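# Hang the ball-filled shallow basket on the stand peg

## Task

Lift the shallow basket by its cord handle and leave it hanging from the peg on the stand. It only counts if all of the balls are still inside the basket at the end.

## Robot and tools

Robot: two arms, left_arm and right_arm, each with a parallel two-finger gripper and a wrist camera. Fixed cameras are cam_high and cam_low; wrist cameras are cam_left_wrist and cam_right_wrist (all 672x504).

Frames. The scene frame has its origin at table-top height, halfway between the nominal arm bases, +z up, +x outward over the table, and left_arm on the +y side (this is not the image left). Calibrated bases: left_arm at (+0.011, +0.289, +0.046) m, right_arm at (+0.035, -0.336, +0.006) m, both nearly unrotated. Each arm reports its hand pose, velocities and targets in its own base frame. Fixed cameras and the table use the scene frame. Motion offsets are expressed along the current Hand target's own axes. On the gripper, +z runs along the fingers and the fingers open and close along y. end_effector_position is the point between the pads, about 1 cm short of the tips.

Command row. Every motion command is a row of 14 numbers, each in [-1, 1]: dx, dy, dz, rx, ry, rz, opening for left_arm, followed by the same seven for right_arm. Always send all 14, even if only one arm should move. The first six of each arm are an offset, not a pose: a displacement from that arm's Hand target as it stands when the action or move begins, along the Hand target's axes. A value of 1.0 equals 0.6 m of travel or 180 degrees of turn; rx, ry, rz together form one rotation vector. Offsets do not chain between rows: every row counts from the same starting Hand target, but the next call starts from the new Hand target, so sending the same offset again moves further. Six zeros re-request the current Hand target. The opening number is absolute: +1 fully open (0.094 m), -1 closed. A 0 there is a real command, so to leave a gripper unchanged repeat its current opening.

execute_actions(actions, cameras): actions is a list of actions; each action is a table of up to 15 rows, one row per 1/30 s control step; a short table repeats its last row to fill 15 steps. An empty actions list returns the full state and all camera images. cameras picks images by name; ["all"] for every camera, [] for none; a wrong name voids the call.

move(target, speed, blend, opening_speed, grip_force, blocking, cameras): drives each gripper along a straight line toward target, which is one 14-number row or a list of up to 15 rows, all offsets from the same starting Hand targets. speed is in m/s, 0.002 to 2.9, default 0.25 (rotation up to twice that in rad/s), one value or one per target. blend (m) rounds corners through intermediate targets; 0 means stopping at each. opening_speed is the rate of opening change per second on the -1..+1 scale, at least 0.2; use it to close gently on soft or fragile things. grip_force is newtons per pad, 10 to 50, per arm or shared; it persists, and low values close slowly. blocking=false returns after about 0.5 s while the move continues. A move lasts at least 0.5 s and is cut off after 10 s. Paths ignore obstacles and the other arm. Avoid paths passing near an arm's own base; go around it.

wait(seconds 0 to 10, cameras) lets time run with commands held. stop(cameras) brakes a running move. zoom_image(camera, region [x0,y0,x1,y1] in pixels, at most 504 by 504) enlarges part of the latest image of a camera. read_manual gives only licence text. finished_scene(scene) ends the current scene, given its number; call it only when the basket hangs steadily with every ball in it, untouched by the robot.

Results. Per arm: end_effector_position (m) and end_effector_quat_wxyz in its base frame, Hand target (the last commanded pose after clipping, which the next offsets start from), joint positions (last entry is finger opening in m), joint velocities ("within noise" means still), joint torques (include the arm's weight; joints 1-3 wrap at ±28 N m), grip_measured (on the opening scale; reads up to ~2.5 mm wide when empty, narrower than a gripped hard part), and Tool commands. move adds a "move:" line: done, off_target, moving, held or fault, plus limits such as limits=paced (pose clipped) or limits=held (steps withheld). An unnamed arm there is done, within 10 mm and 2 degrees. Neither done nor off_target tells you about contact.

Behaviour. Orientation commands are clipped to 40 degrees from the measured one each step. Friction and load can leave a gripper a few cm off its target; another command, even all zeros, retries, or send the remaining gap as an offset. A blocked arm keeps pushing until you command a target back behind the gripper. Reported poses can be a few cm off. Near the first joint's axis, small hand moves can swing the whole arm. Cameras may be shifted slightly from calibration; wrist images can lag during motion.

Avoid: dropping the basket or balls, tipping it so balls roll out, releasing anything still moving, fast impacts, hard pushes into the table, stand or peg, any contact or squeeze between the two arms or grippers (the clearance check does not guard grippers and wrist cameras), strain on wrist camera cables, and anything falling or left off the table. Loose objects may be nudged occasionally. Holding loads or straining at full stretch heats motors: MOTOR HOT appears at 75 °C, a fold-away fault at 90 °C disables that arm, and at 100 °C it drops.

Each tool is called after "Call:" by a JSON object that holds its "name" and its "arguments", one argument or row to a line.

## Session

Call:
{"name": "execute_actions", "arguments": {
  "actions": []
}}

Call:
{"name": "zoom_image", "arguments": {
  "camera": "cam_high",
  "region": [230, 130, 530, 350]
}}

Call:
{"name": "zoom_image", "arguments": {
  "camera": "cam_low",
  "region": [160, 40, 480, 300]
}}

Scene clock: 0.00 s.
left_arm: end_effector_position=(+0.4019, -0.0131, +0.1215) grip_measured=+1.000 end_effector_quat_wxyz=(+0.612, -0.001, +0.789, +0.045) | right_arm: end_effector_position=(+0.4034, -0.0010, +0.1068) grip_measured=+1.000 end_effector_quat_wxyz=(+0.600, +0.059, +0.796, -0.046)
Joint positions: left_arm=[-0.119 1.516 0.369 0.894 -0.187 0.023 0.094] | right_arm=[0.103 1.574 0.376 0.911 0.243 0.068 0.094]
Joint velocities: within noise
Joint torques (N m): no reading
Heat: left arm: 25 °C; right arm: 27 °C.
Hand target: left_arm +0.4035, -0.0132, +0.1268; +0.618, -0.002, +0.785, +0.045 | right_arm +0.4057, -0.0010, +0.1134; +0.608, +0.060, +0.791, -0.045
Tool commands: left_gripper/opening=+1.0 right_gripper/opening=+1.0
camera_calibration:
cam_left_wrist: T_world_to_cam=[[0.0487907, -0.996892, 0.0618494, -0.044447], [-0.743389, -0.0776008, -0.664343, 0.384105], [0.667078, -0.0135644, -0.744865, -0.0756651], [0, 0, 0, 1]] pos_world=[0.338183, -0.0155284, 0.201566]
cam_right_wrist: T_world_to_cam=[[-0.181488, -0.978159, 0.101325, 0.0578557], [-0.764996, 0.0756862, -0.639572, 0.381447], [0.617934, -0.193588, -0.762024, -0.0659308], [0, 0, 0, 1]] pos_world=[0.343046, 0.0149584, 0.18786]

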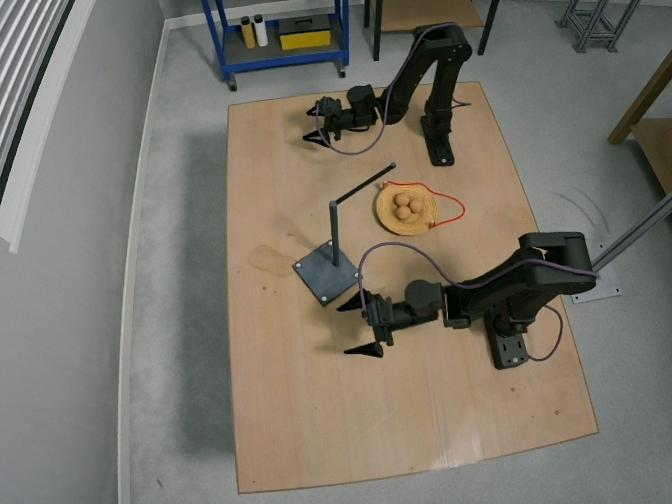

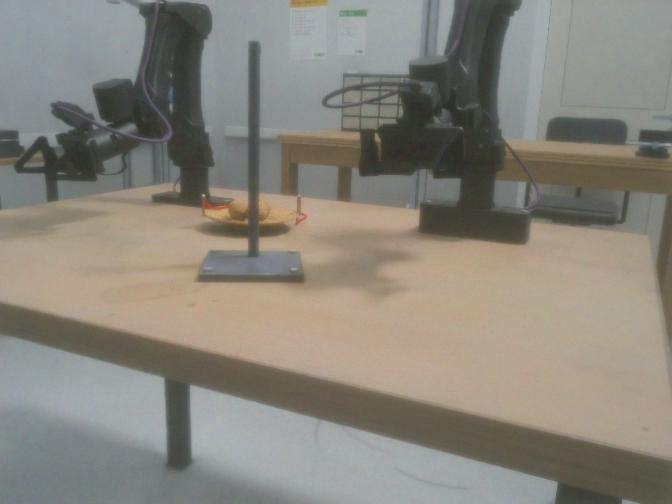

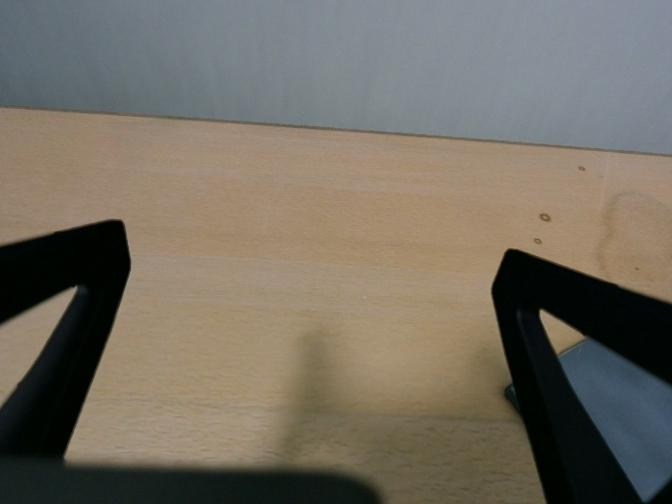

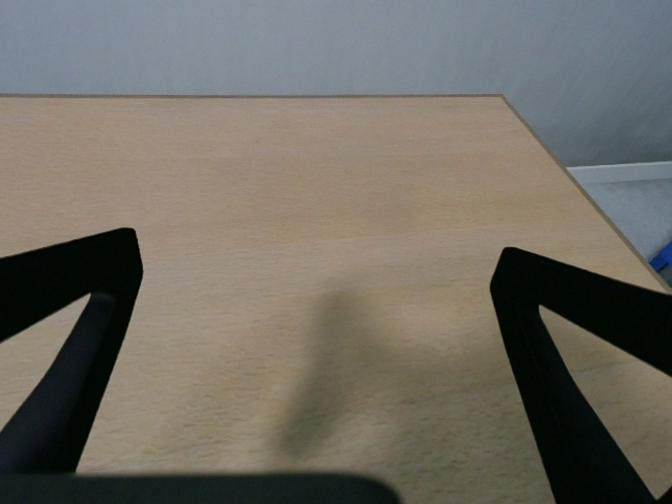

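Scaled by 1.680 from the camera's 672x504 image, which has a finer 960x720 frame.

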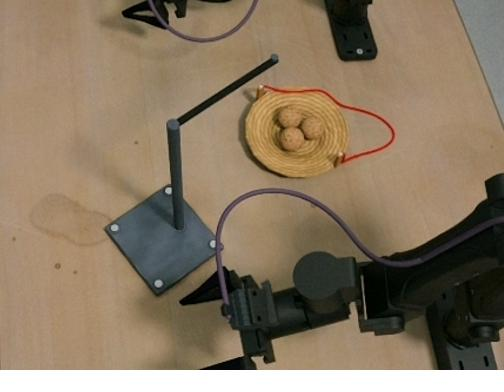

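Scaled by 1.575 from the camera's 672x504 image, which has a finer 960x720 frame.

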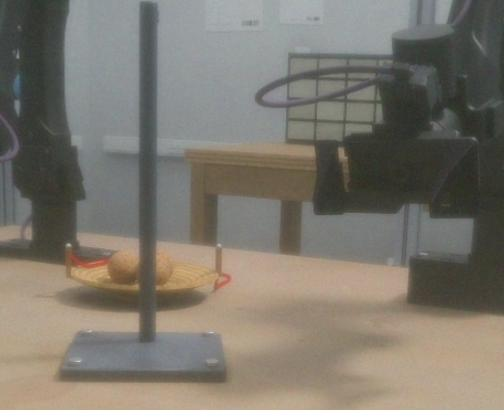

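Call:
{"name": "move", "arguments": {
  "target": [
    [0.019,-0.281,-0.448,0.195,0.389,0.212,-0.2,0,0,0,0,0,0,1],
    [0.152,-0.561,-0.605,0.195,0.389,0.212,-0.2,0,0,0,0,0,0,1]
  ],
  "blend": [0.05,0],
  "cameras": ["cam_left_wrist","cam_low","cam_high"]
}}

Call:
{"name": "zoom_image", "arguments": {
  "camera": "cam_high",
  "region": [350, 130, 500, 250]
}}

Scene clock: 5.60 s.
left_arm: end_effector_position=(+0.0458, -0.3634, +0.0946) grip_measured=-0.197 end_effector_quat_wxyz=(-0.008, +0.388, +0.922, +0.006) | right_arm: end_effector_position=(+0.4034, -0.0010, +0.1068) grip_measured=+1.000 end_effector_quat_wxyz=(+0.600, +0.059, +0.796, -0.046)
Joint positions: left_arm=[-1.444 1.957 1.645 -1.277 0.007 -0.648 0.038] | right_arm=[0.103 1.574 0.376 0.911 0.243 0.068 0.094]
Joint torques (N m): left_arm=[0.5 -9.39 7.42 0.32 -0.03 -0.06] | right_arm=[-0.01 -5.5 5.93 2.47 0.07 0.03]
Heat: left arm: 26 °C; right arm: 27 °C.
Hand target: left_arm +0.0496, -0.3700, +0.1003; +0.000, +0.382, +0.924, +0.000 | right_arm +0.4057, -0.0010, +0.1134; +0.608, +0.060, +0.791, -0.045
Off the commanded pose: left_arm 0.010 m, 1 deg | right_arm 0.007 m, 1 deg.
move: done
camera_calibration:
cam_left_wrist: T_world_to_cam=[[-0.621357, -0.782858, 0.032396, -0.263225], [-0.628689, 0.522815, 0.575687, 0.170047], [-0.467618, 0.33734, -0.817028, 0.323454], [0, 0, 0, 1]] pos_world=[0.0946028, -0.404085, 0.174905]
Images, in order (width x height): cam_high 672x504, cam_low 672x504, cam_left_wrist 672x504.

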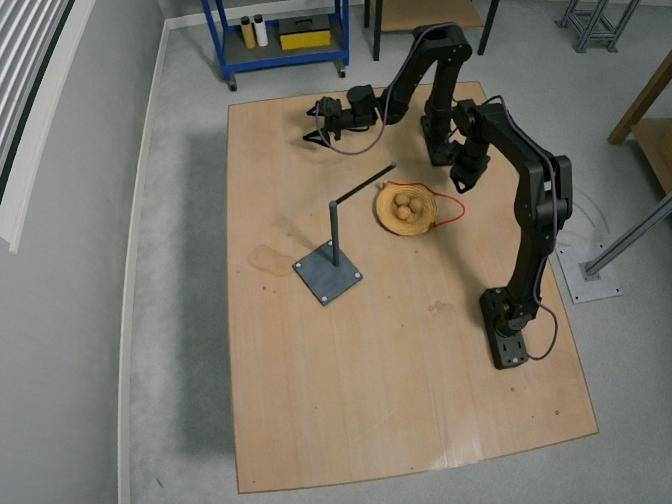

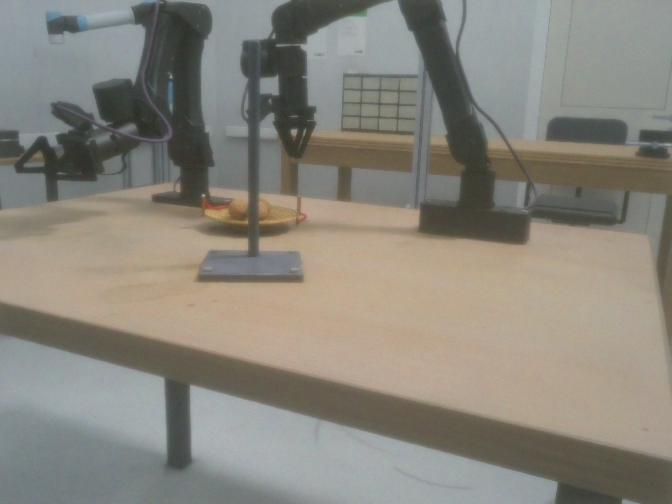

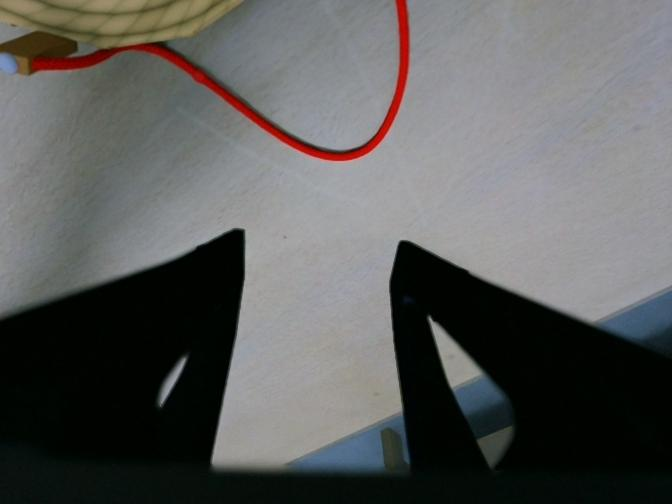

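Scaled by 3.360 from the camera's 672x504 image, which has a finer 960x720 frame.

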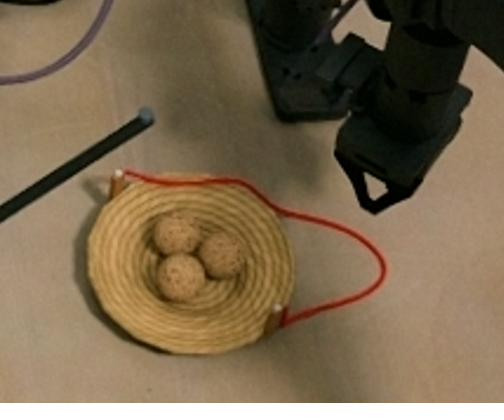

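Call:
{"name": "move", "arguments": {
  "target": [-0.088,-0.055,0.158,0,0,0,-0.2,0,0,0,0,0,0,1],
  "speed": 0.15,
  "cameras": ["cam_left_wrist","cam_low","cam_high"]
}}

Scene clock: 7.23 s.
left_arm: end_effector_position=(+0.0585, -0.4206, +0.0022) grip_measured=-0.197 end_effector_quat_wxyz=(-0.010, +0.383, +0.924, +0.010) | right_arm: end_effector_position=(+0.4034, -0.0010, +0.1068) grip_measured=+1.000 end_effector_quat_wxyz=(+0.600, +0.059, +0.796, -0.046)
Joint positions: left_arm=[-1.432 2.266 1.75 -1.083 0.007 -0.647 0.038] | right_arm=[0.103 1.574 0.376 0.911 0.243 0.068 0.094]
Joint torques (N m): left_arm=[0.55 -11.59 7.15 0.45 -0.02 0.06] | right_arm=[0.01 -5.49 5.93 2.48 0.07 0.04]
Heat: left arm: 27 °C; right arm: 28 °C.
Hand target: left_arm +0.0635, -0.4308, +0.0055; +0.000, +0.382, +0.924, +0.000 | right_arm +0.4057, -0.0010, +0.1134; +0.608, +0.060, +0.791, -0.045
Off the commanded pose: left_arm 0.012 m, 2 deg | right_arm 0.007 m, 1 deg.
move: off_target (left_arm)
camera_calibration:
cam_left_wrist: T_world_to_cam=[[-0.612301, -0.790205, 0.0257396, -0.300777], [-0.63389, 0.510115, 0.581348, 0.256016], [-0.472515, 0.339644, -0.813248, 0.274453], [0, 0, 0, 1]] pos_world=[0.107803, -0.461489, 0.0821054]
Images, in order (width x height): cam_high 672x504, cam_low 672x504, cam_left_wrist 672x504.

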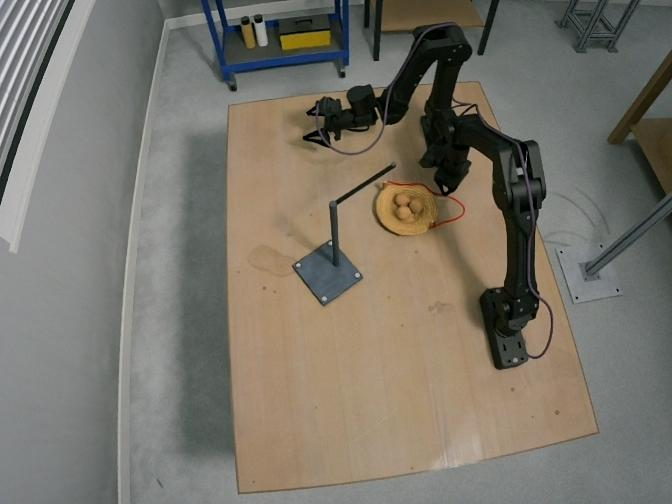

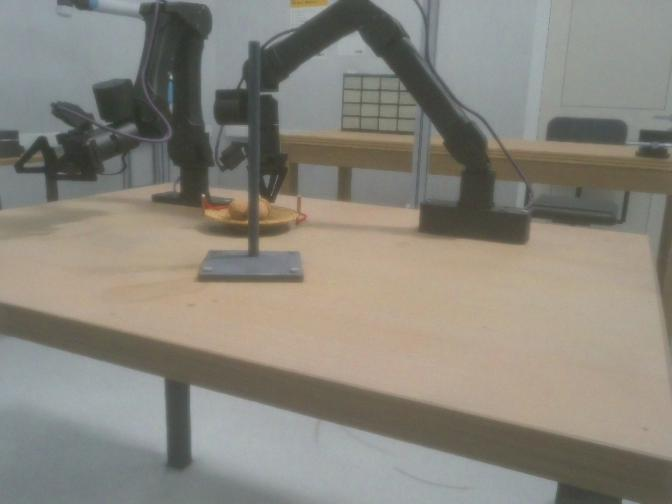

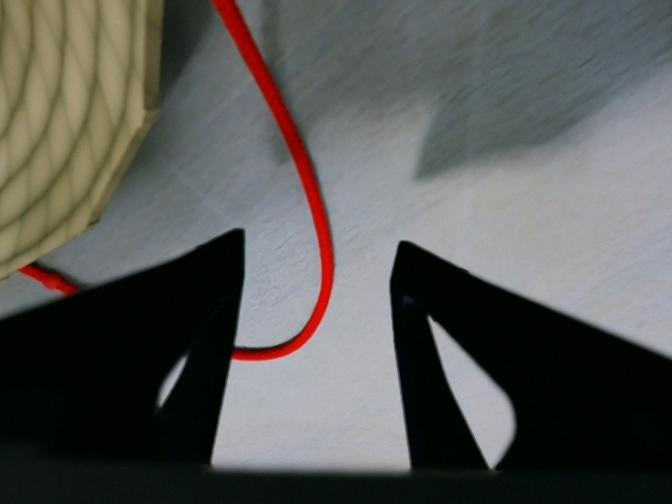

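Call:
{"name": "move", "arguments": {
  "target": [-0.013,0.01,0.047,0,0,-0.056,-0.2,0,0,0,0,0,0,1],
  "speed": 0.08,
  "cameras": ["cam_left_wrist"]
}}

Scene clock: 9.10 s.
left_arm: end_effector_position=(+0.0702, -0.4351, -0.0136) grip_measured=-0.197 end_effector_quat_wxyz=(+0.001, +0.306, +0.952, -0.009) | right_arm: end_effector_position=(+0.4034, -0.0010, +0.1068) grip_measured=+1.000 end_effector_quat_wxyz=(+0.600, +0.059, +0.796, -0.046)
Joint positions: left_arm=[-1.41 2.304 1.75 -1 0.007 -0.789 0.038] | right_arm=[0.103 1.574 0.376 0.911 0.243 0.068 0.094]
Joint torques (N m): left_arm=[0.57 -11.25 4.44 0.54 -0.03 -0.1] | right_arm=[0.02 -5.48 5.93 2.48 0.07 0.03]
Heat: left arm: 27 °C; right arm: 28 °C.
Hand target: left_arm +0.0733, -0.4322, -0.0226; +0.000, +0.300, +0.954, -0.001 | right_arm +0.4057, -0.0010, +0.1134; +0.608, +0.060, +0.791, -0.045
Off the commanded pose: left_arm 0.010 m, 1 deg | right_arm 0.007 m, 1 deg.
move: done
camera_calibration:
cam_left_wrist: T_world_to_cam=[[-0.475831, -0.877621, 0.0580174, -0.351914], [-0.714602, 0.424215, 0.556224, 0.248044], [-0.512766, 0.223209, -0.829005, 0.223952], [0, 0, 0, 1]] pos_world=[0.124636, -0.46406, 0.0681067]
Images, in order (width x height): cam_left_wrist 672x504.

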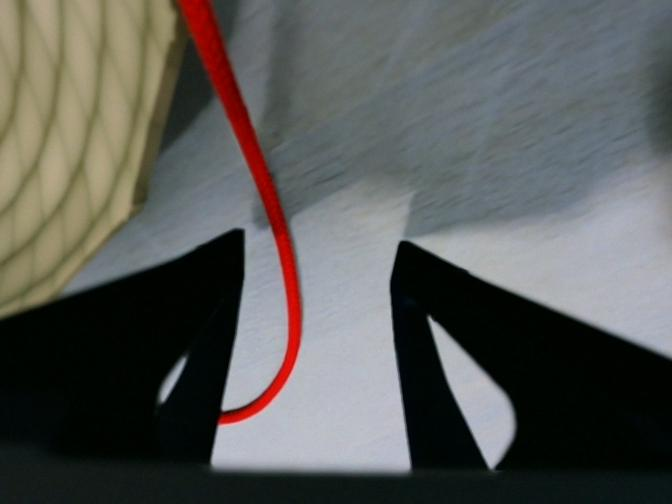

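Call:
{"name": "move", "arguments": {
  "target": [-0.003,-0.017,0.024,0,0,0,-0.2,0,0,0,0,0,0,1],
  "speed": 0.06,
  "cameras": ["cam_left_wrist"]
}}

Scene clock: 9.93 s.
left_arm: end_effector_position=(+0.0691, -0.4362, -0.0258) grip_measured=-0.197 end_effector_quat_wxyz=(-0.002, +0.302, +0.953, -0.004) | right_arm: end_effector_position=(+0.4034, -0.0010, +0.1068) grip_measured=+1.000 end_effector_quat_wxyz=(+0.600, +0.059, +0.796, -0.046)
Joint positions: left_arm=[-1.413 2.336 1.755 -0.985 0.008 -0.8 0.038] | right_arm=[0.103 1.574 0.376 0.911 0.243 0.068 0.094]
Joint torques (N m): left_arm=[-0.43 -9.78 6.37 0.59 -0.04 -0.09] | right_arm=[0.01 -5.46 5.91 2.48 0.07 0.03]
Heat: left arm: 27 °C; right arm: 28 °C.
Hand target: left_arm +0.0688, -0.4416, -0.0370; +0.000, +0.300, +0.954, -0.001 | right_arm +0.4057, -0.0010, +0.1134; +0.608, +0.060, +0.791, -0.045
Off the commanded pose: left_arm 0.012 m, 1 deg | right_arm 0.007 m, 1 deg.
move: off_target (left_arm)
camera_calibration:
cam_left_wrist: T_world_to_cam=[[-0.46832, -0.882227, 0.048496, -0.355504], [-0.716754, 0.41143, 0.563018, 0.249337], [-0.516662, 0.228913, -0.82502, 0.216414], [0, 0, 0, 1]] pos_world=[0.124037, -0.46576, 0.0554056]
Images, in order (width x height): cam_left_wrist 672x504.

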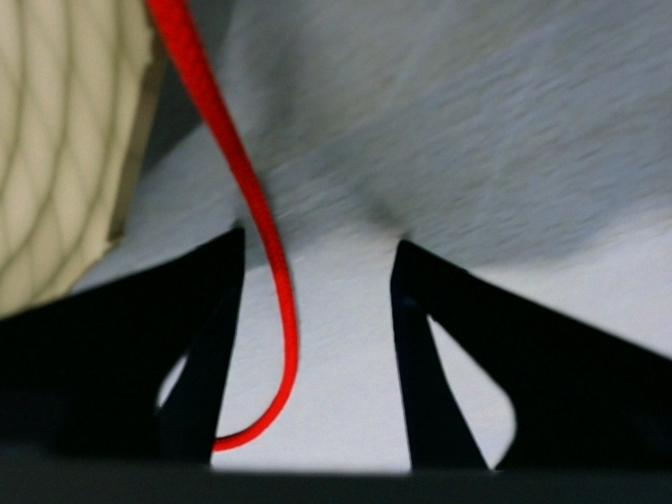

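Call:
{"name": "move", "arguments": {
  "target": [
    [0,-0.01,0.007,0,0,0,-0.2,0,0,0,0,0,0,1],
    [0,-0.01,0.007,0,0,0,-1,0,0,0,0,0,0,1]
  ],
  "speed": 0.03,
  "opening_speed": 0.5,
  "cameras": ["cam_left_wrist"]
}}

Scene clock: 12.57 s.
left_arm: end_effector_position=(+0.0659, -0.4414, -0.0258) grip_measured=-0.962 end_effector_quat_wxyz=(-0.002, +0.300, +0.954, -0.005) | right_arm: end_effector_position=(+0.4034, -0.0010, +0.1068) grip_measured=+1.000 end_effector_quat_wxyz=(+0.600, +0.059, +0.796, -0.046)
Joint positions: left_arm=[-1.422 2.351 1.782 -0.994 0.007 -0.812 0.002] | right_arm=[0.103 1.574 0.376 0.911 0.243 0.068 0.094]
Joint torques (N m): left_arm=[-0.42 -9.36 6.12 0.68 -0.03 -0.06] | right_arm=[0.02 -5.48 5.94 2.47 0.07 0.03]
Heat: left arm: 27 °C; right arm: 28 °C.
Hand target: left_arm +0.0654, -0.4464, -0.0412; +0.000, +0.300, +0.954, +0.000 | right_arm +0.4057, -0.0010, +0.1134; +0.608, +0.060, +0.791, -0.045
Off the commanded pose: left_arm 0.016 m, 1 deg | right_arm 0.007 m, 1 deg.
move: off_target (left_arm); target 2's new opening was sent with left_arm's hand 0.018 m and 1 deg from that target
camera_calibration:
cam_left_wrist: T_world_to_cam=[[-0.465613, -0.883534, 0.0507101, -0.362227], [-0.718464, 0.410836, 0.56127, 0.248892], [-0.516735, 0.224901, -0.826078, 0.214184], [0, 0, 0, 1]] pos_world=[0.120838, -0.470464, 0.0556057]
Images, in order (width x height): cam_left_wrist 672x504.

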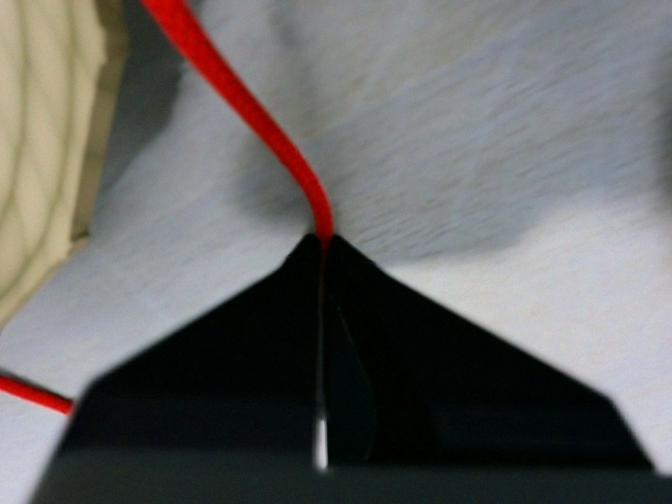

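Call:
{"name": "move", "arguments": {
  "target": [-0.09,0.177,-0.26,0,0,0.056,-1,0,0,0,0,0,0,1],
  "speed": 0.1,
  "cameras": ["cam_left_wrist","cam_high","cam_low"]
}}

Scene clock: 15.37 s.
left_arm: end_effector_position=(+0.1667, -0.3854, +0.0928) grip_measured=-0.966 end_effector_quat_wxyz=(-0.023, +0.380, +0.925, +0.016) | right_arm: end_effector_position=(+0.4034, -0.0010, +0.1068) grip_measured=+1.000 end_effector_quat_wxyz=(+0.600, +0.059, +0.796, -0.046)
Joint positions: left_arm=[-1.161 2.232 2.055 -1.449 0.009 -0.382 0.002] | right_arm=[0.103 1.574 0.376 0.911 0.243 0.068 0.094]
Joint torques (N m): left_arm=[0.08 -15.12 7.38 0.19 -0.05 0.07] | right_arm=[-0.01 -5.46 5.91 2.47 0.07 0.03]
Heat: left arm: 27 °C; right arm: 28 °C.
Hand target: left_arm +0.1705, -0.3901, +0.1146; +0.000, +0.382, +0.924, +0.000 | right_arm +0.4057, -0.0010, +0.1134; +0.608, +0.060, +0.791, -0.045
Off the commanded pose: left_arm 0.023 m, 3 deg | right_arm 0.007 m, 1 deg.
move: off_target (left_arm)
camera_calibration:
cam_left_wrist: T_world_to_cam=[[-0.606784, -0.794582, 0.0212624, -0.211229], [-0.625797, 0.494043, 0.603572, 0.244436], [-0.490092, 0.352932, -0.797025, 0.393795], [0, 0, 0, 1]] pos_world=[0.217792, -0.427583, 0.170821]
Images, in order (width x height): cam_high 672x504, cam_low 672x504, cam_left_wrist 672x504.

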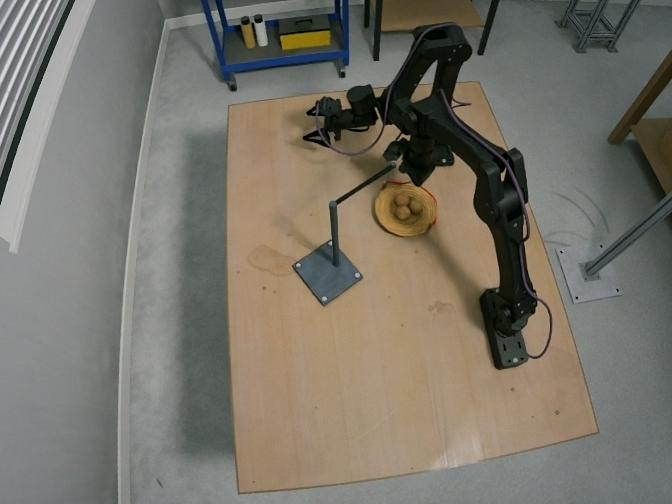

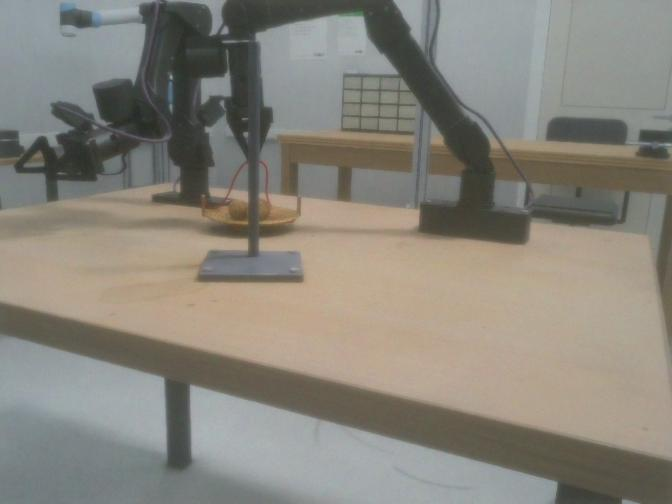

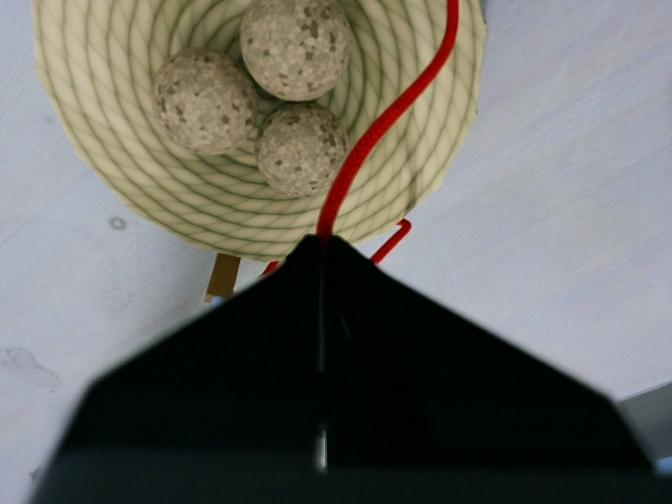

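Call:
{"name": "move", "arguments": {
  "target": [-0.005,0.04,-0.153,0,0,0,-1,0,0,0,0,0,0,1],
  "speed": 0.07,
  "cameras": ["cam_left_wrist","cam_high","cam_low"]
}}

Call:
{"name": "zoom_image", "arguments": {
  "camera": "cam_low",
  "region": [170, 80, 330, 250]
}}

Call:
{"name": "zoom_image", "arguments": {
  "camera": "cam_high",
  "region": [350, 100, 500, 250]
}}

Scene clock: 17.30 s.
left_arm: end_effector_position=(+0.1862, -0.3762, +0.1848) grip_measured=-0.966 end_effector_quat_wxyz=(+0.041, +0.381, +0.923, -0.042) | right_arm: end_effector_position=(+0.4034, -0.0010, +0.1068) grip_measured=+1.000 end_effector_quat_wxyz=(+0.600, +0.059, +0.796, -0.046)
Joint positions: left_arm=[-1.11 2.104 2.219 -1.569 0.009 -0.327 0.002] | right_arm=[0.103 1.574 0.376 0.911 0.243 0.068 0.094]
Joint torques (N m): left_arm=[0.55 -13.89 7.1 0.57 -0.04 0.07] | right_arm=[0.02 -5.48 5.93 2.47 0.07 0.03]
Heat: left arm: 27 °C; right arm: 28 °C.
Hand target: left_arm +0.1897, -0.3752, +0.2064; +0.000, +0.382, +0.924, -0.001 | right_arm +0.4057, -0.0010, +0.1134; +0.608, +0.060, +0.791, -0.045
Off the commanded pose: left_arm 0.022 m, 7 deg | right_arm 0.007 m, 1 deg.
joint sent to its limit (left arm) — joint 4 (wrist pitch), lower limit. The joint targets are off in orientation, not in position.
move: off_target (left_arm)
camera_calibration:
cam_left_wrist: T_world_to_cam=[[-0.613788, -0.783265, 0.0987914, -0.202812], [-0.664029, 0.579886, 0.472015, 0.260284], [-0.427, 0.224117, -0.876038, 0.427832], [0, 0, 0, 1]] pos_world=[0.231037, -0.405674, 0.271975]
Images, in order (width x height): cam_high 672x504, cam_low 672x504, cam_left_wrist 672x504.

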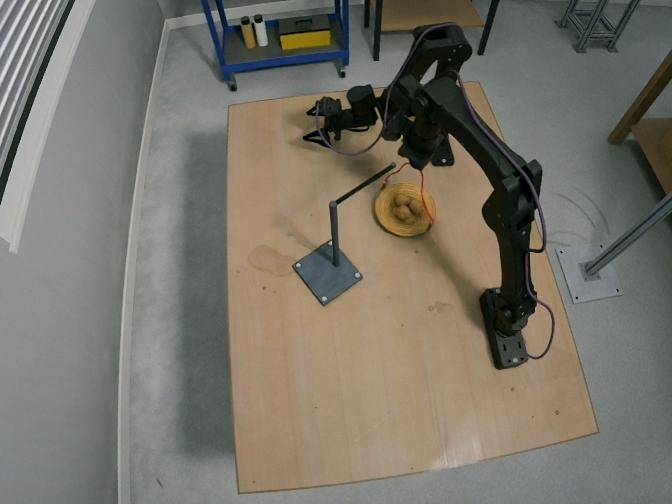

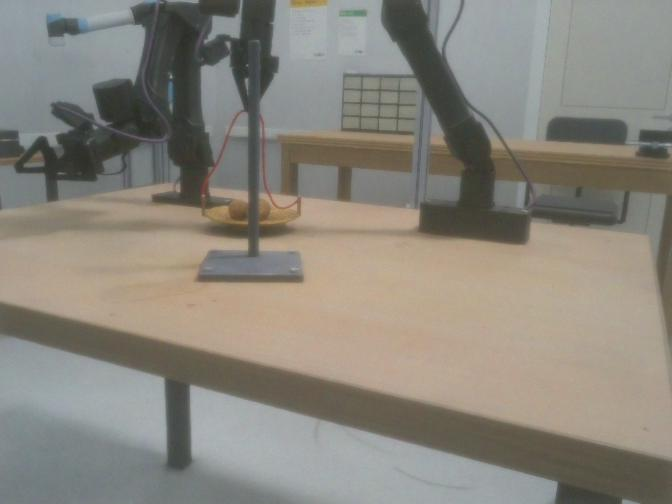

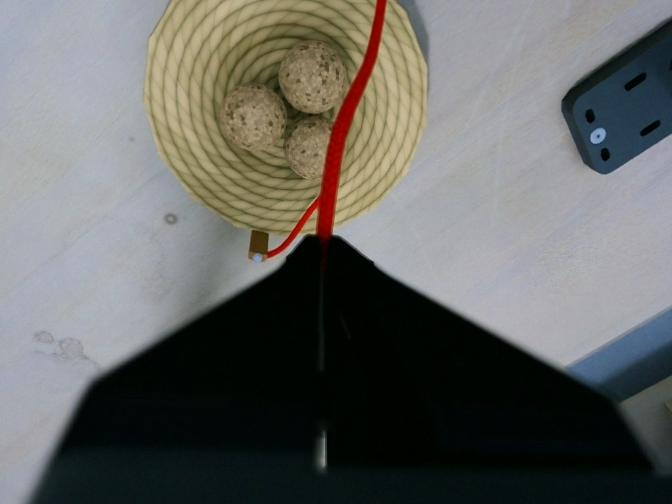

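Scaled by 2.965 from the camera's 672x504 image, which has a finer 960x720 frame.

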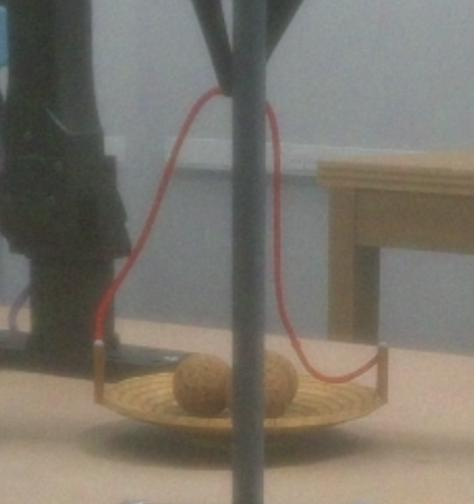

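Scaled by 3.360 from the camera's 672x504 image, which has a finer 960x720 frame.

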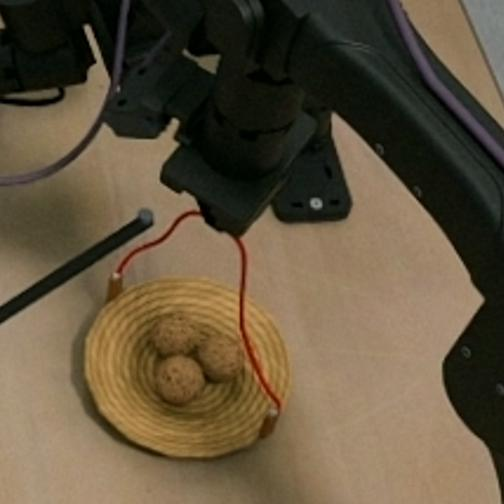

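Call:
{"name": "move", "arguments": {
  "target": [0.073,-0.217,0.373,0,0,-0.056,-1,0,0,0,0,0,0,1],
  "speed": 0.12
}}

Call:
{"name": "move", "arguments": {
  "target": [
    [0,0,0,0,0,0,-0.3,0,0,0,0,0,0,1],
    [0,0,-0.08,0,0,0,-0.3,0,0,0,0,0,0,1]
  ],
  "speed": 0.08,
  "cameras": ["cam_left_wrist","cam_high"]
}}

Call:
{"name": "zoom_image", "arguments": {
  "camera": "cam_high",
  "region": [350, 100, 500, 250]
}}

Scene clock: 20.43 s.
left_arm: end_effector_position=(+0.0668, -0.4370, -0.0122) grip_measured=-0.966 end_effector_quat_wxyz=(+0.001, +0.303, +0.953, -0.003) | right_arm: end_effector_position=(+0.4034, -0.0010, +0.1068) grip_measured=+1.000 end_effector_quat_wxyz=(+0.600, +0.059, +0.796, -0.046)
Joint positions: left_arm=[-1.421 2.318 1.781 -1.027 0.001 -0.805 0.002] | right_arm=[0.103 1.574 0.376 0.911 0.243 0.068 0.094]
Joint torques (N m): left_arm=[0.03 -11.97 4.64 0.53 0.02 -0.09] | right_arm=[0.01 -5.48 5.93 2.48 0.07 0.03]
Heat: left arm: 28 °C; right arm: 28 °C.
Hand target: left_arm +0.0666, -0.4366, -0.0172; +0.000, +0.300, +0.954, -0.001 | right_arm +0.4057, -0.0010, +0.1134; +0.608, +0.060, +0.791, -0.045
Off the commanded pose: left_arm 0.005 m, 1 deg | right_arm 0.007 m, 1 deg.
move: done

Scene clock: 22.40 s.
left_arm: end_effector_position=(+0.0652, -0.4260, +0.0069) grip_measured=-0.303 end_effector_quat_wxyz=(-0.013, +0.303, +0.953, +0.025) | right_arm: end_effector_position=(+0.4034, -0.0010, +0.1068) grip_measured=+1.000 end_effector_quat_wxyz=(+0.600, +0.059, +0.796, -0.046)
Joint positions: left_arm=[-1.421 2.317 1.855 -1.166 0.001 -0.805 0.033] | right_arm=[0.103 1.574 0.376 0.911 0.243 0.068 0.094]
Joint torques (N m): left_arm=[0.03 -16.12 7.09 0.18 0.03 -0.06] | right_arm=[0.01 -5.46 5.91 2.47 0.07 0.04]
Heat: left arm: 29 °C; right arm: 28 °C.
Hand target: left_arm +0.0667, -0.4365, +0.0308; +0.000, +0.300, +0.954, -0.001 | right_arm +0.4057, -0.0010, +0.1134; +0.608, +0.060, +0.791, -0.045
Off the commanded pose: left_arm 0.026 m, 3 deg | right_arm 0.007 m, 1 deg.
move: off_target (left_arm)
camera_calibration:
cam_left_wrist: T_world_to_cam=[[-0.47038, -0.882452, -0.00460991, -0.349435], [-0.714182, 0.377607, 0.58937, 0.209083], [-0.51835, 0.28052, -0.80785, 0.260978], [0, 0, 0, 1]] pos_world=[0.120234, -0.460521, 0.0859932]
Images, in order (width x height): cam_high 672x504, cam_left_wrist 672x504.

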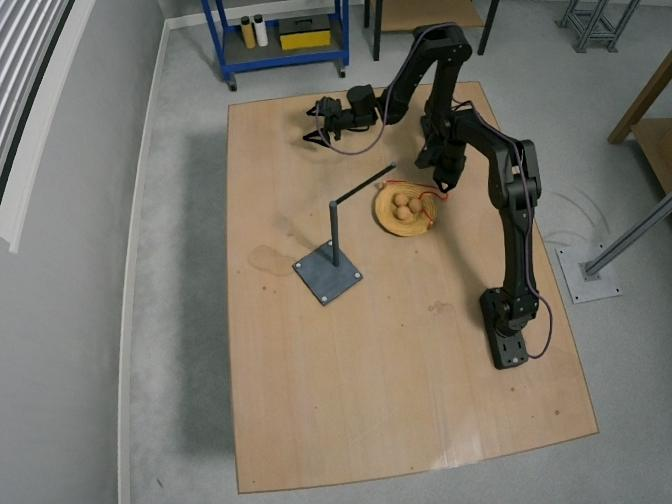

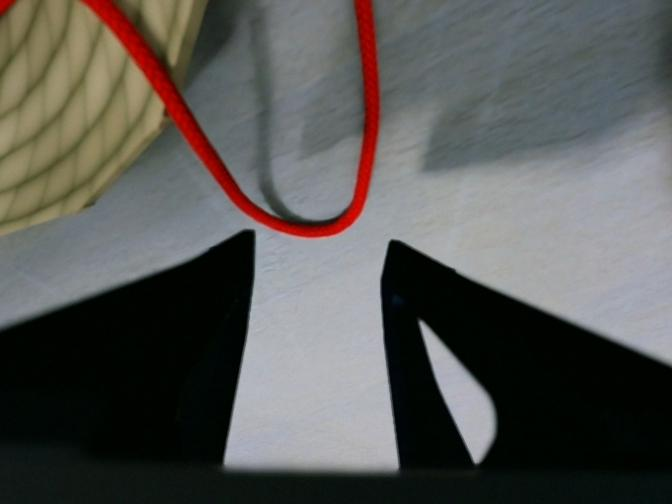

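Scaled by 3.360 from the camera's 672x504 image, which has a finer 960x720 frame.

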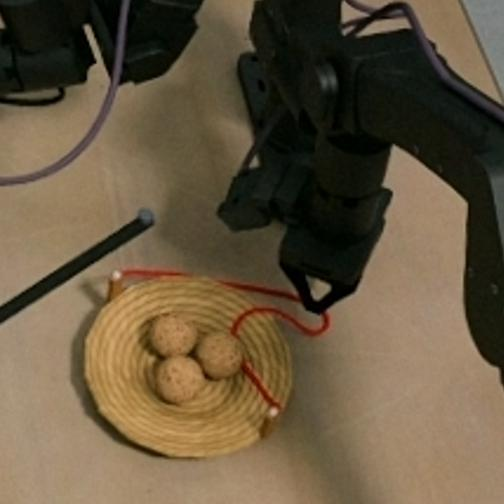

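Call:
{"name": "move", "arguments": {
  "target": [0.025,-0.002,0.07,0,0,0.16,-0.5,0,0,0,0,0,0,1],
  "speed": 0.1,
  "cameras": ["cam_left_wrist"]
}}

Scene clock: 26.30 s.
left_arm: end_effector_position=(+0.0555, -0.4270, -0.0210) grip_measured=-0.497 end_effector_quat_wxyz=(-0.009, +0.523, +0.852, +0.010) | right_arm: end_effector_position=(+0.4034, -0.0010, +0.1068) grip_measured=+1.000 end_effector_quat_wxyz=(+0.600, +0.059, +0.796, -0.046)
Joint positions: left_arm=[-1.443 2.317 1.742 -1.022 0.001 -0.343 0.024] | right_arm=[0.103 1.574 0.376 0.911 0.243 0.068 0.094]
Joint torques (N m): left_arm=[-0.4 -15.38 3.66 0.47 0.03 0.08] | right_arm=[0.01 -5.48 5.91 2.48 0.07 0.03]
Heat: left arm: 32 °C; right arm: 28 °C.
Hand target: left_arm +0.0536, -0.4289, -0.0113; +0.000, +0.528, +0.850, +0.000 | right_arm +0.4057, -0.0010, +0.1134; +0.608, +0.060, +0.791, -0.045
Off the commanded pose: left_arm 0.010 m, 2 deg | right_arm 0.007 m, 1 deg.
move: done
camera_calibration:
cam_left_wrist: T_world_to_cam=[[-0.826787, -0.561763, 0.029088, -0.197584], [-0.443543, 0.682852, 0.580502, 0.334145], [-0.345967, 0.467049, -0.813739, 0.303698], [0, 0, 0, 1]] pos_world=[0.0899181, -0.481009, 0.0589069]
Images, in order (width x height): cam_left_wrist 672x504.

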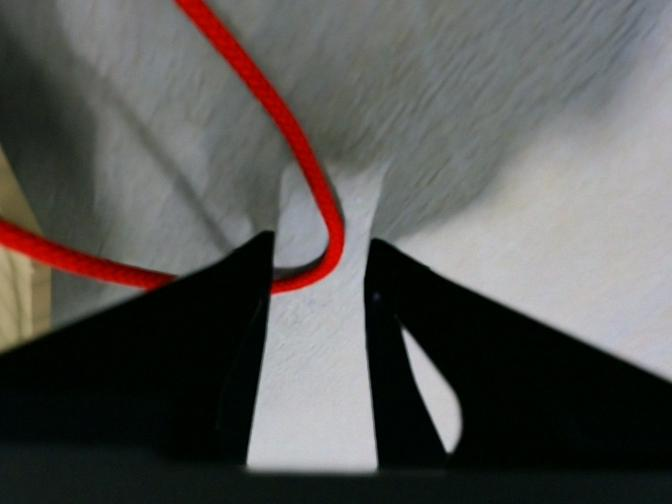

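Call:
{"name": "move", "arguments": {
  "target": [
    [0,0,0.012,0,0,0,-0.5,0,0,0,0,0,0,1],
    [0,0,0.012,0,0,0,-1,0,0,0,0,0,0,1]
  ],
  "speed": 0.03,
  "opening_speed": 0.4,
  "cameras": ["cam_left_wrist"]
}}

Scene clock: 28.83 s.
left_arm: end_effector_position=(+0.0557, -0.4283, -0.0243) grip_measured=-0.965 end_effector_quat_wxyz=(-0.006, +0.523, +0.852, +0.006) | right_arm: end_effector_position=(+0.4034, -0.0010, +0.1068) grip_measured=+1.000 end_effector_quat_wxyz=(+0.600, +0.059, +0.796, -0.046)
Joint positions: left_arm=[-1.443 2.317 1.728 -0.998 0.001 -0.343 0.002] | right_arm=[0.103 1.574 0.376 0.911 0.243 0.068 0.094]
Joint torques (N m): left_arm=[-0.43 -14.53 3.67 0.5 0.02 0.07] | right_arm=[0.02 -5.48 5.91 2.47 0.07 0.04]
Heat: left arm: 33 °C; right arm: 28 °C.
Hand target: left_arm +0.0536, -0.4289, -0.0185; +0.000, +0.528, +0.850, +0.000 | right_arm +0.4057, -0.0010, +0.1134; +0.608, +0.060, +0.791, -0.045
Off the commanded pose: left_arm 0.006 m, 1 deg | right_arm 0.007 m, 1 deg.
move: done
camera_calibration:
cam_left_wrist: T_world_to_cam=[[-0.827294, -0.560767, 0.0335543, -0.19757], [-0.443694, 0.688877, 0.573223, 0.339452], [-0.344559, 0.459336, -0.818712, 0.29822], [0, 0, 0, 1]] pos_world=[0.089919, -0.481614, 0.0562039]
Images, in order (width x height): cam_left_wrist 672x504.

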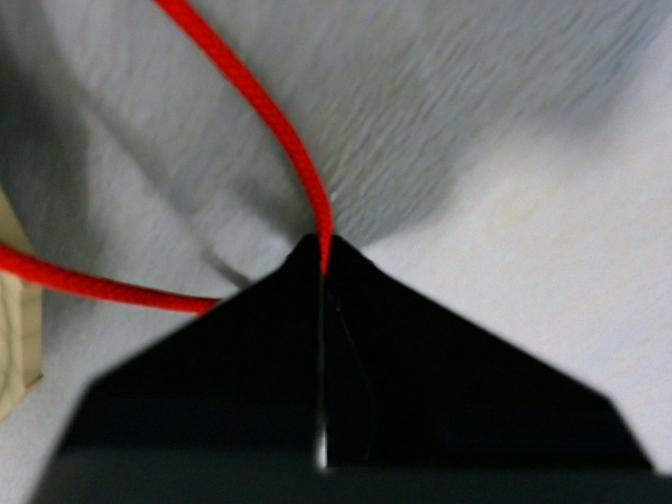

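Call:
{"name": "move", "arguments": {
  "target": [-0.016,0.245,-0.33,0,0,-0.067,-1,0,0,0,0,0,0,1],
  "speed": 0.1,
  "cameras": ["cam_left_wrist","cam_low","cam_high"]
}}

Call:
{"name": "zoom_image", "arguments": {
  "camera": "cam_low",
  "region": [170, 80, 330, 250]
}}

Scene clock: 31.93 s.
left_arm: end_effector_position=(+0.1887, -0.3704, +0.1589) grip_measured=-0.968 end_effector_quat_wxyz=(+0.015, +0.432, +0.901, -0.012) | right_arm: end_effector_position=(+0.4034, -0.0010, +0.1068) grip_measured=+1.000 end_effector_quat_wxyz=(+0.600, +0.059, +0.796, -0.046)
Joint positions: left_arm=[-1.101 2.146 2.183 -1.569 0.001 -0.207 0.002] | right_arm=[0.103 1.574 0.376 0.911 0.243 0.068 0.094]
Joint torques (N m): left_arm=[0.08 -14.13 7.08 0.4 0.02 0.08] | right_arm=[0.03 -5.48 5.91 2.47 0.07 0.04]
Heat: left arm: 33 °C; right arm: 28 °C.
Hand target: left_arm +0.1898, -0.3721, +0.1794; +0.000, +0.435, +0.900, +0.000 | right_arm +0.4057, -0.0010, +0.1134; +0.608, +0.060, +0.791, -0.045
Off the commanded pose: left_arm 0.021 m, 2 deg | right_arm 0.007 m, 1 deg.
joint sent to its limit (left arm) — joint 4 (wrist pitch), lower limit. The joint targets are off in orientation, not in position.
move: off_target (left_arm)
camera_calibration:
cam_left_wrist: T_world_to_cam=[[-0.696106, -0.715925, 0.0537342, -0.146633], [-0.587895, 0.611378, 0.529713, 0.259021], [-0.412087, 0.337147, -0.846473, 0.439248], [0, 0, 0, 1]] pos_world=[0.231214, -0.411429, 0.242484]
Images, in order (width x height): cam_high 672x504, cam_low 672x504, cam_left_wrist 672x504.

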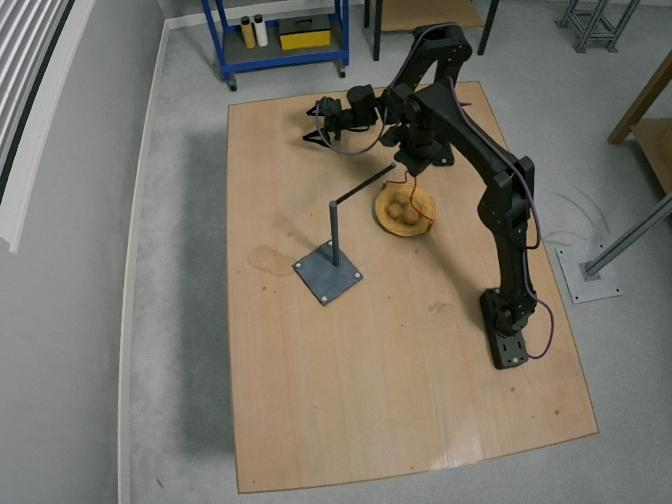

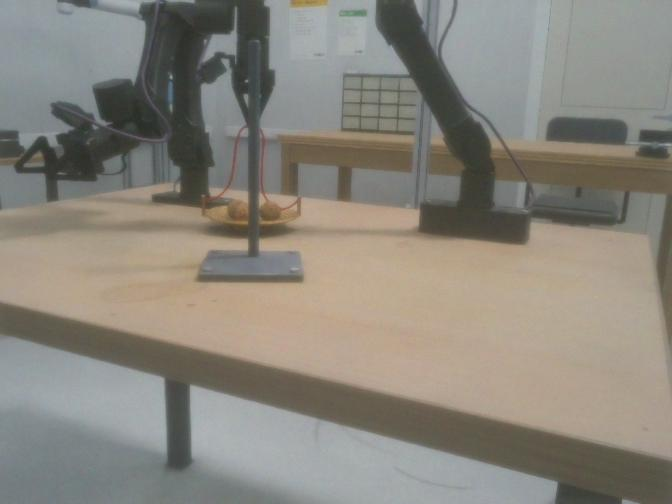

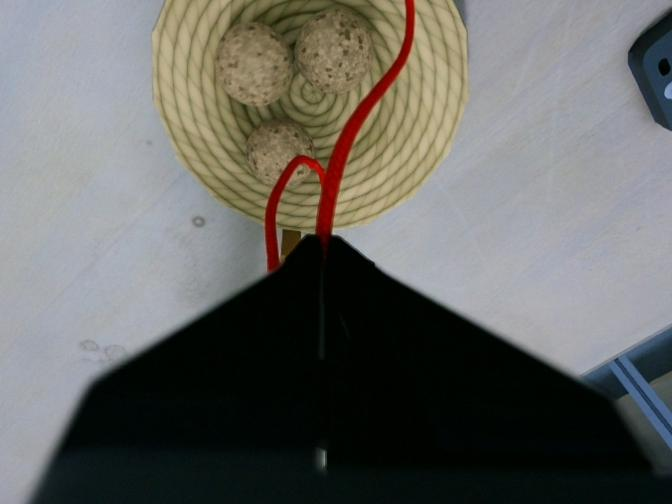

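Scaled by 2.965 from the camera's 672x504 image, which has a finer 960x720 frame.

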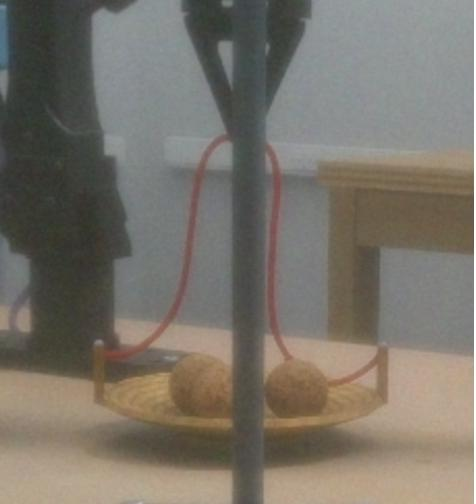

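Call:
{"name": "move", "arguments": {
  "target": [0.001,0.009,-0.259,0.0151,-0.2766,0.0338,-1,0,0,0,0,0,0,1],
  "speed": 0.08,
  "cameras": ["cam_left_wrist","cam_low","cam_high"]
}}

Call:
{"name": "zoom_image", "arguments": {
  "camera": "cam_low",
  "region": [150, 10, 370, 250]
}}

Scene clock: 37.73 s.
left_arm: end_effector_position=(+0.1944, -0.3690, +0.3177) grip_measured=-0.968 end_effector_quat_wxyz=(+0.341, +0.445, +0.806, -0.191) | right_arm: end_effector_position=(+0.4034, -0.0010, +0.1068) grip_measured=+1.000 end_effector_quat_wxyz=(+0.600, +0.059, +0.796, -0.046)
Joint positions: left_arm=[-1.121 1.533 1.741 -0.978 -0.077 -0.08 0.001] | right_arm=[0.103 1.574 0.376 0.911 0.243 0.068 0.094]
Joint torques (N m): left_arm=[-0.43 -9.47 4.86 2.33 -0.11 0.08] | right_arm=[0.01 -5.46 5.94 2.48 0.07 0.03]
Heat: left arm: 33 °C; right arm: 28 °C.
Hand target: left_arm +0.1937, -0.3682, +0.3349; +0.369, +0.440, +0.793, -0.204 | right_arm +0.4057, -0.0010, +0.1134; +0.608, +0.060, +0.791, -0.045
Off the commanded pose: left_arm 0.017 m, 4 deg | right_arm 0.007 m, 1 deg.
move: off_target (left_arm)
camera_calibration:
cam_left_wrist: T_world_to_cam=[[-0.80893, -0.575203, 0.121547, -0.0977695], [-0.587485, 0.783076, -0.204089, 0.473721], [0.0222121, -0.2365, -0.971377, 0.319156], [0, 0, 0, 1]] pos_world=[0.192126, -0.351716, 0.418585]
Images, in order (width x height): cam_high 672x504, cam_low 672x504, cam_left_wrist 672x504.

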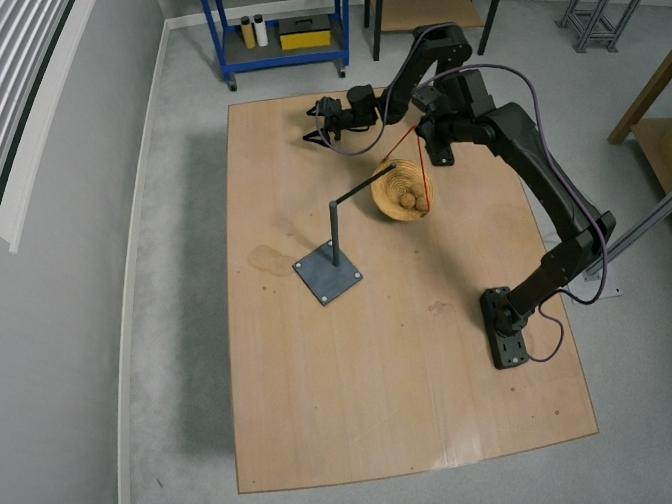

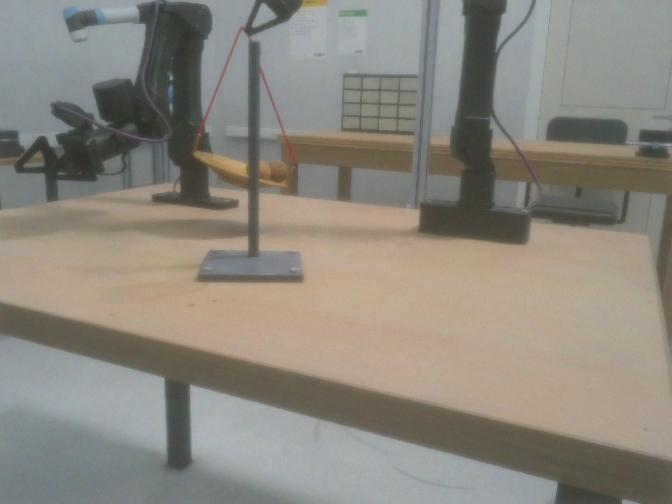

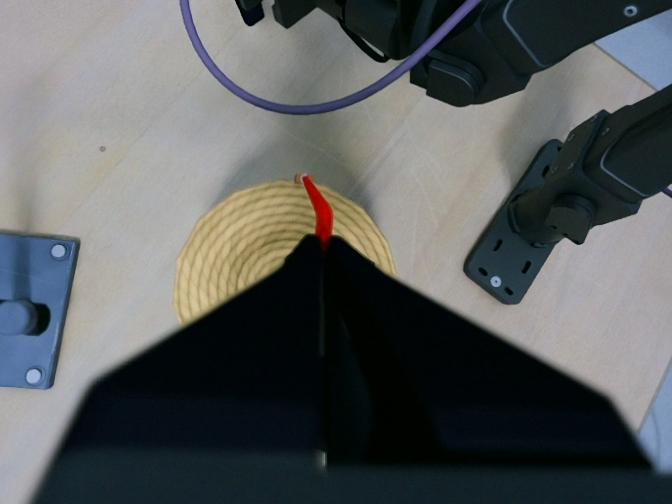

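Scaled by 2.100 from the camera's 672x504 image, which has a finer 960x720 frame.

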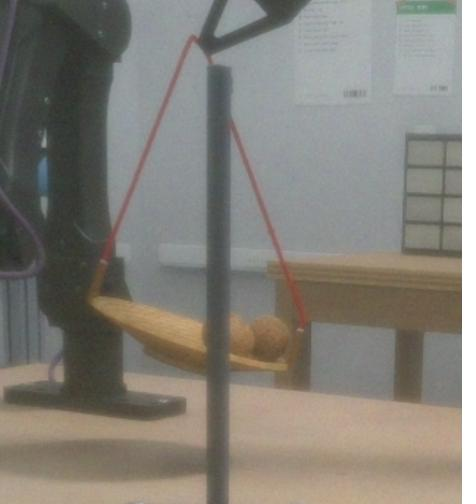

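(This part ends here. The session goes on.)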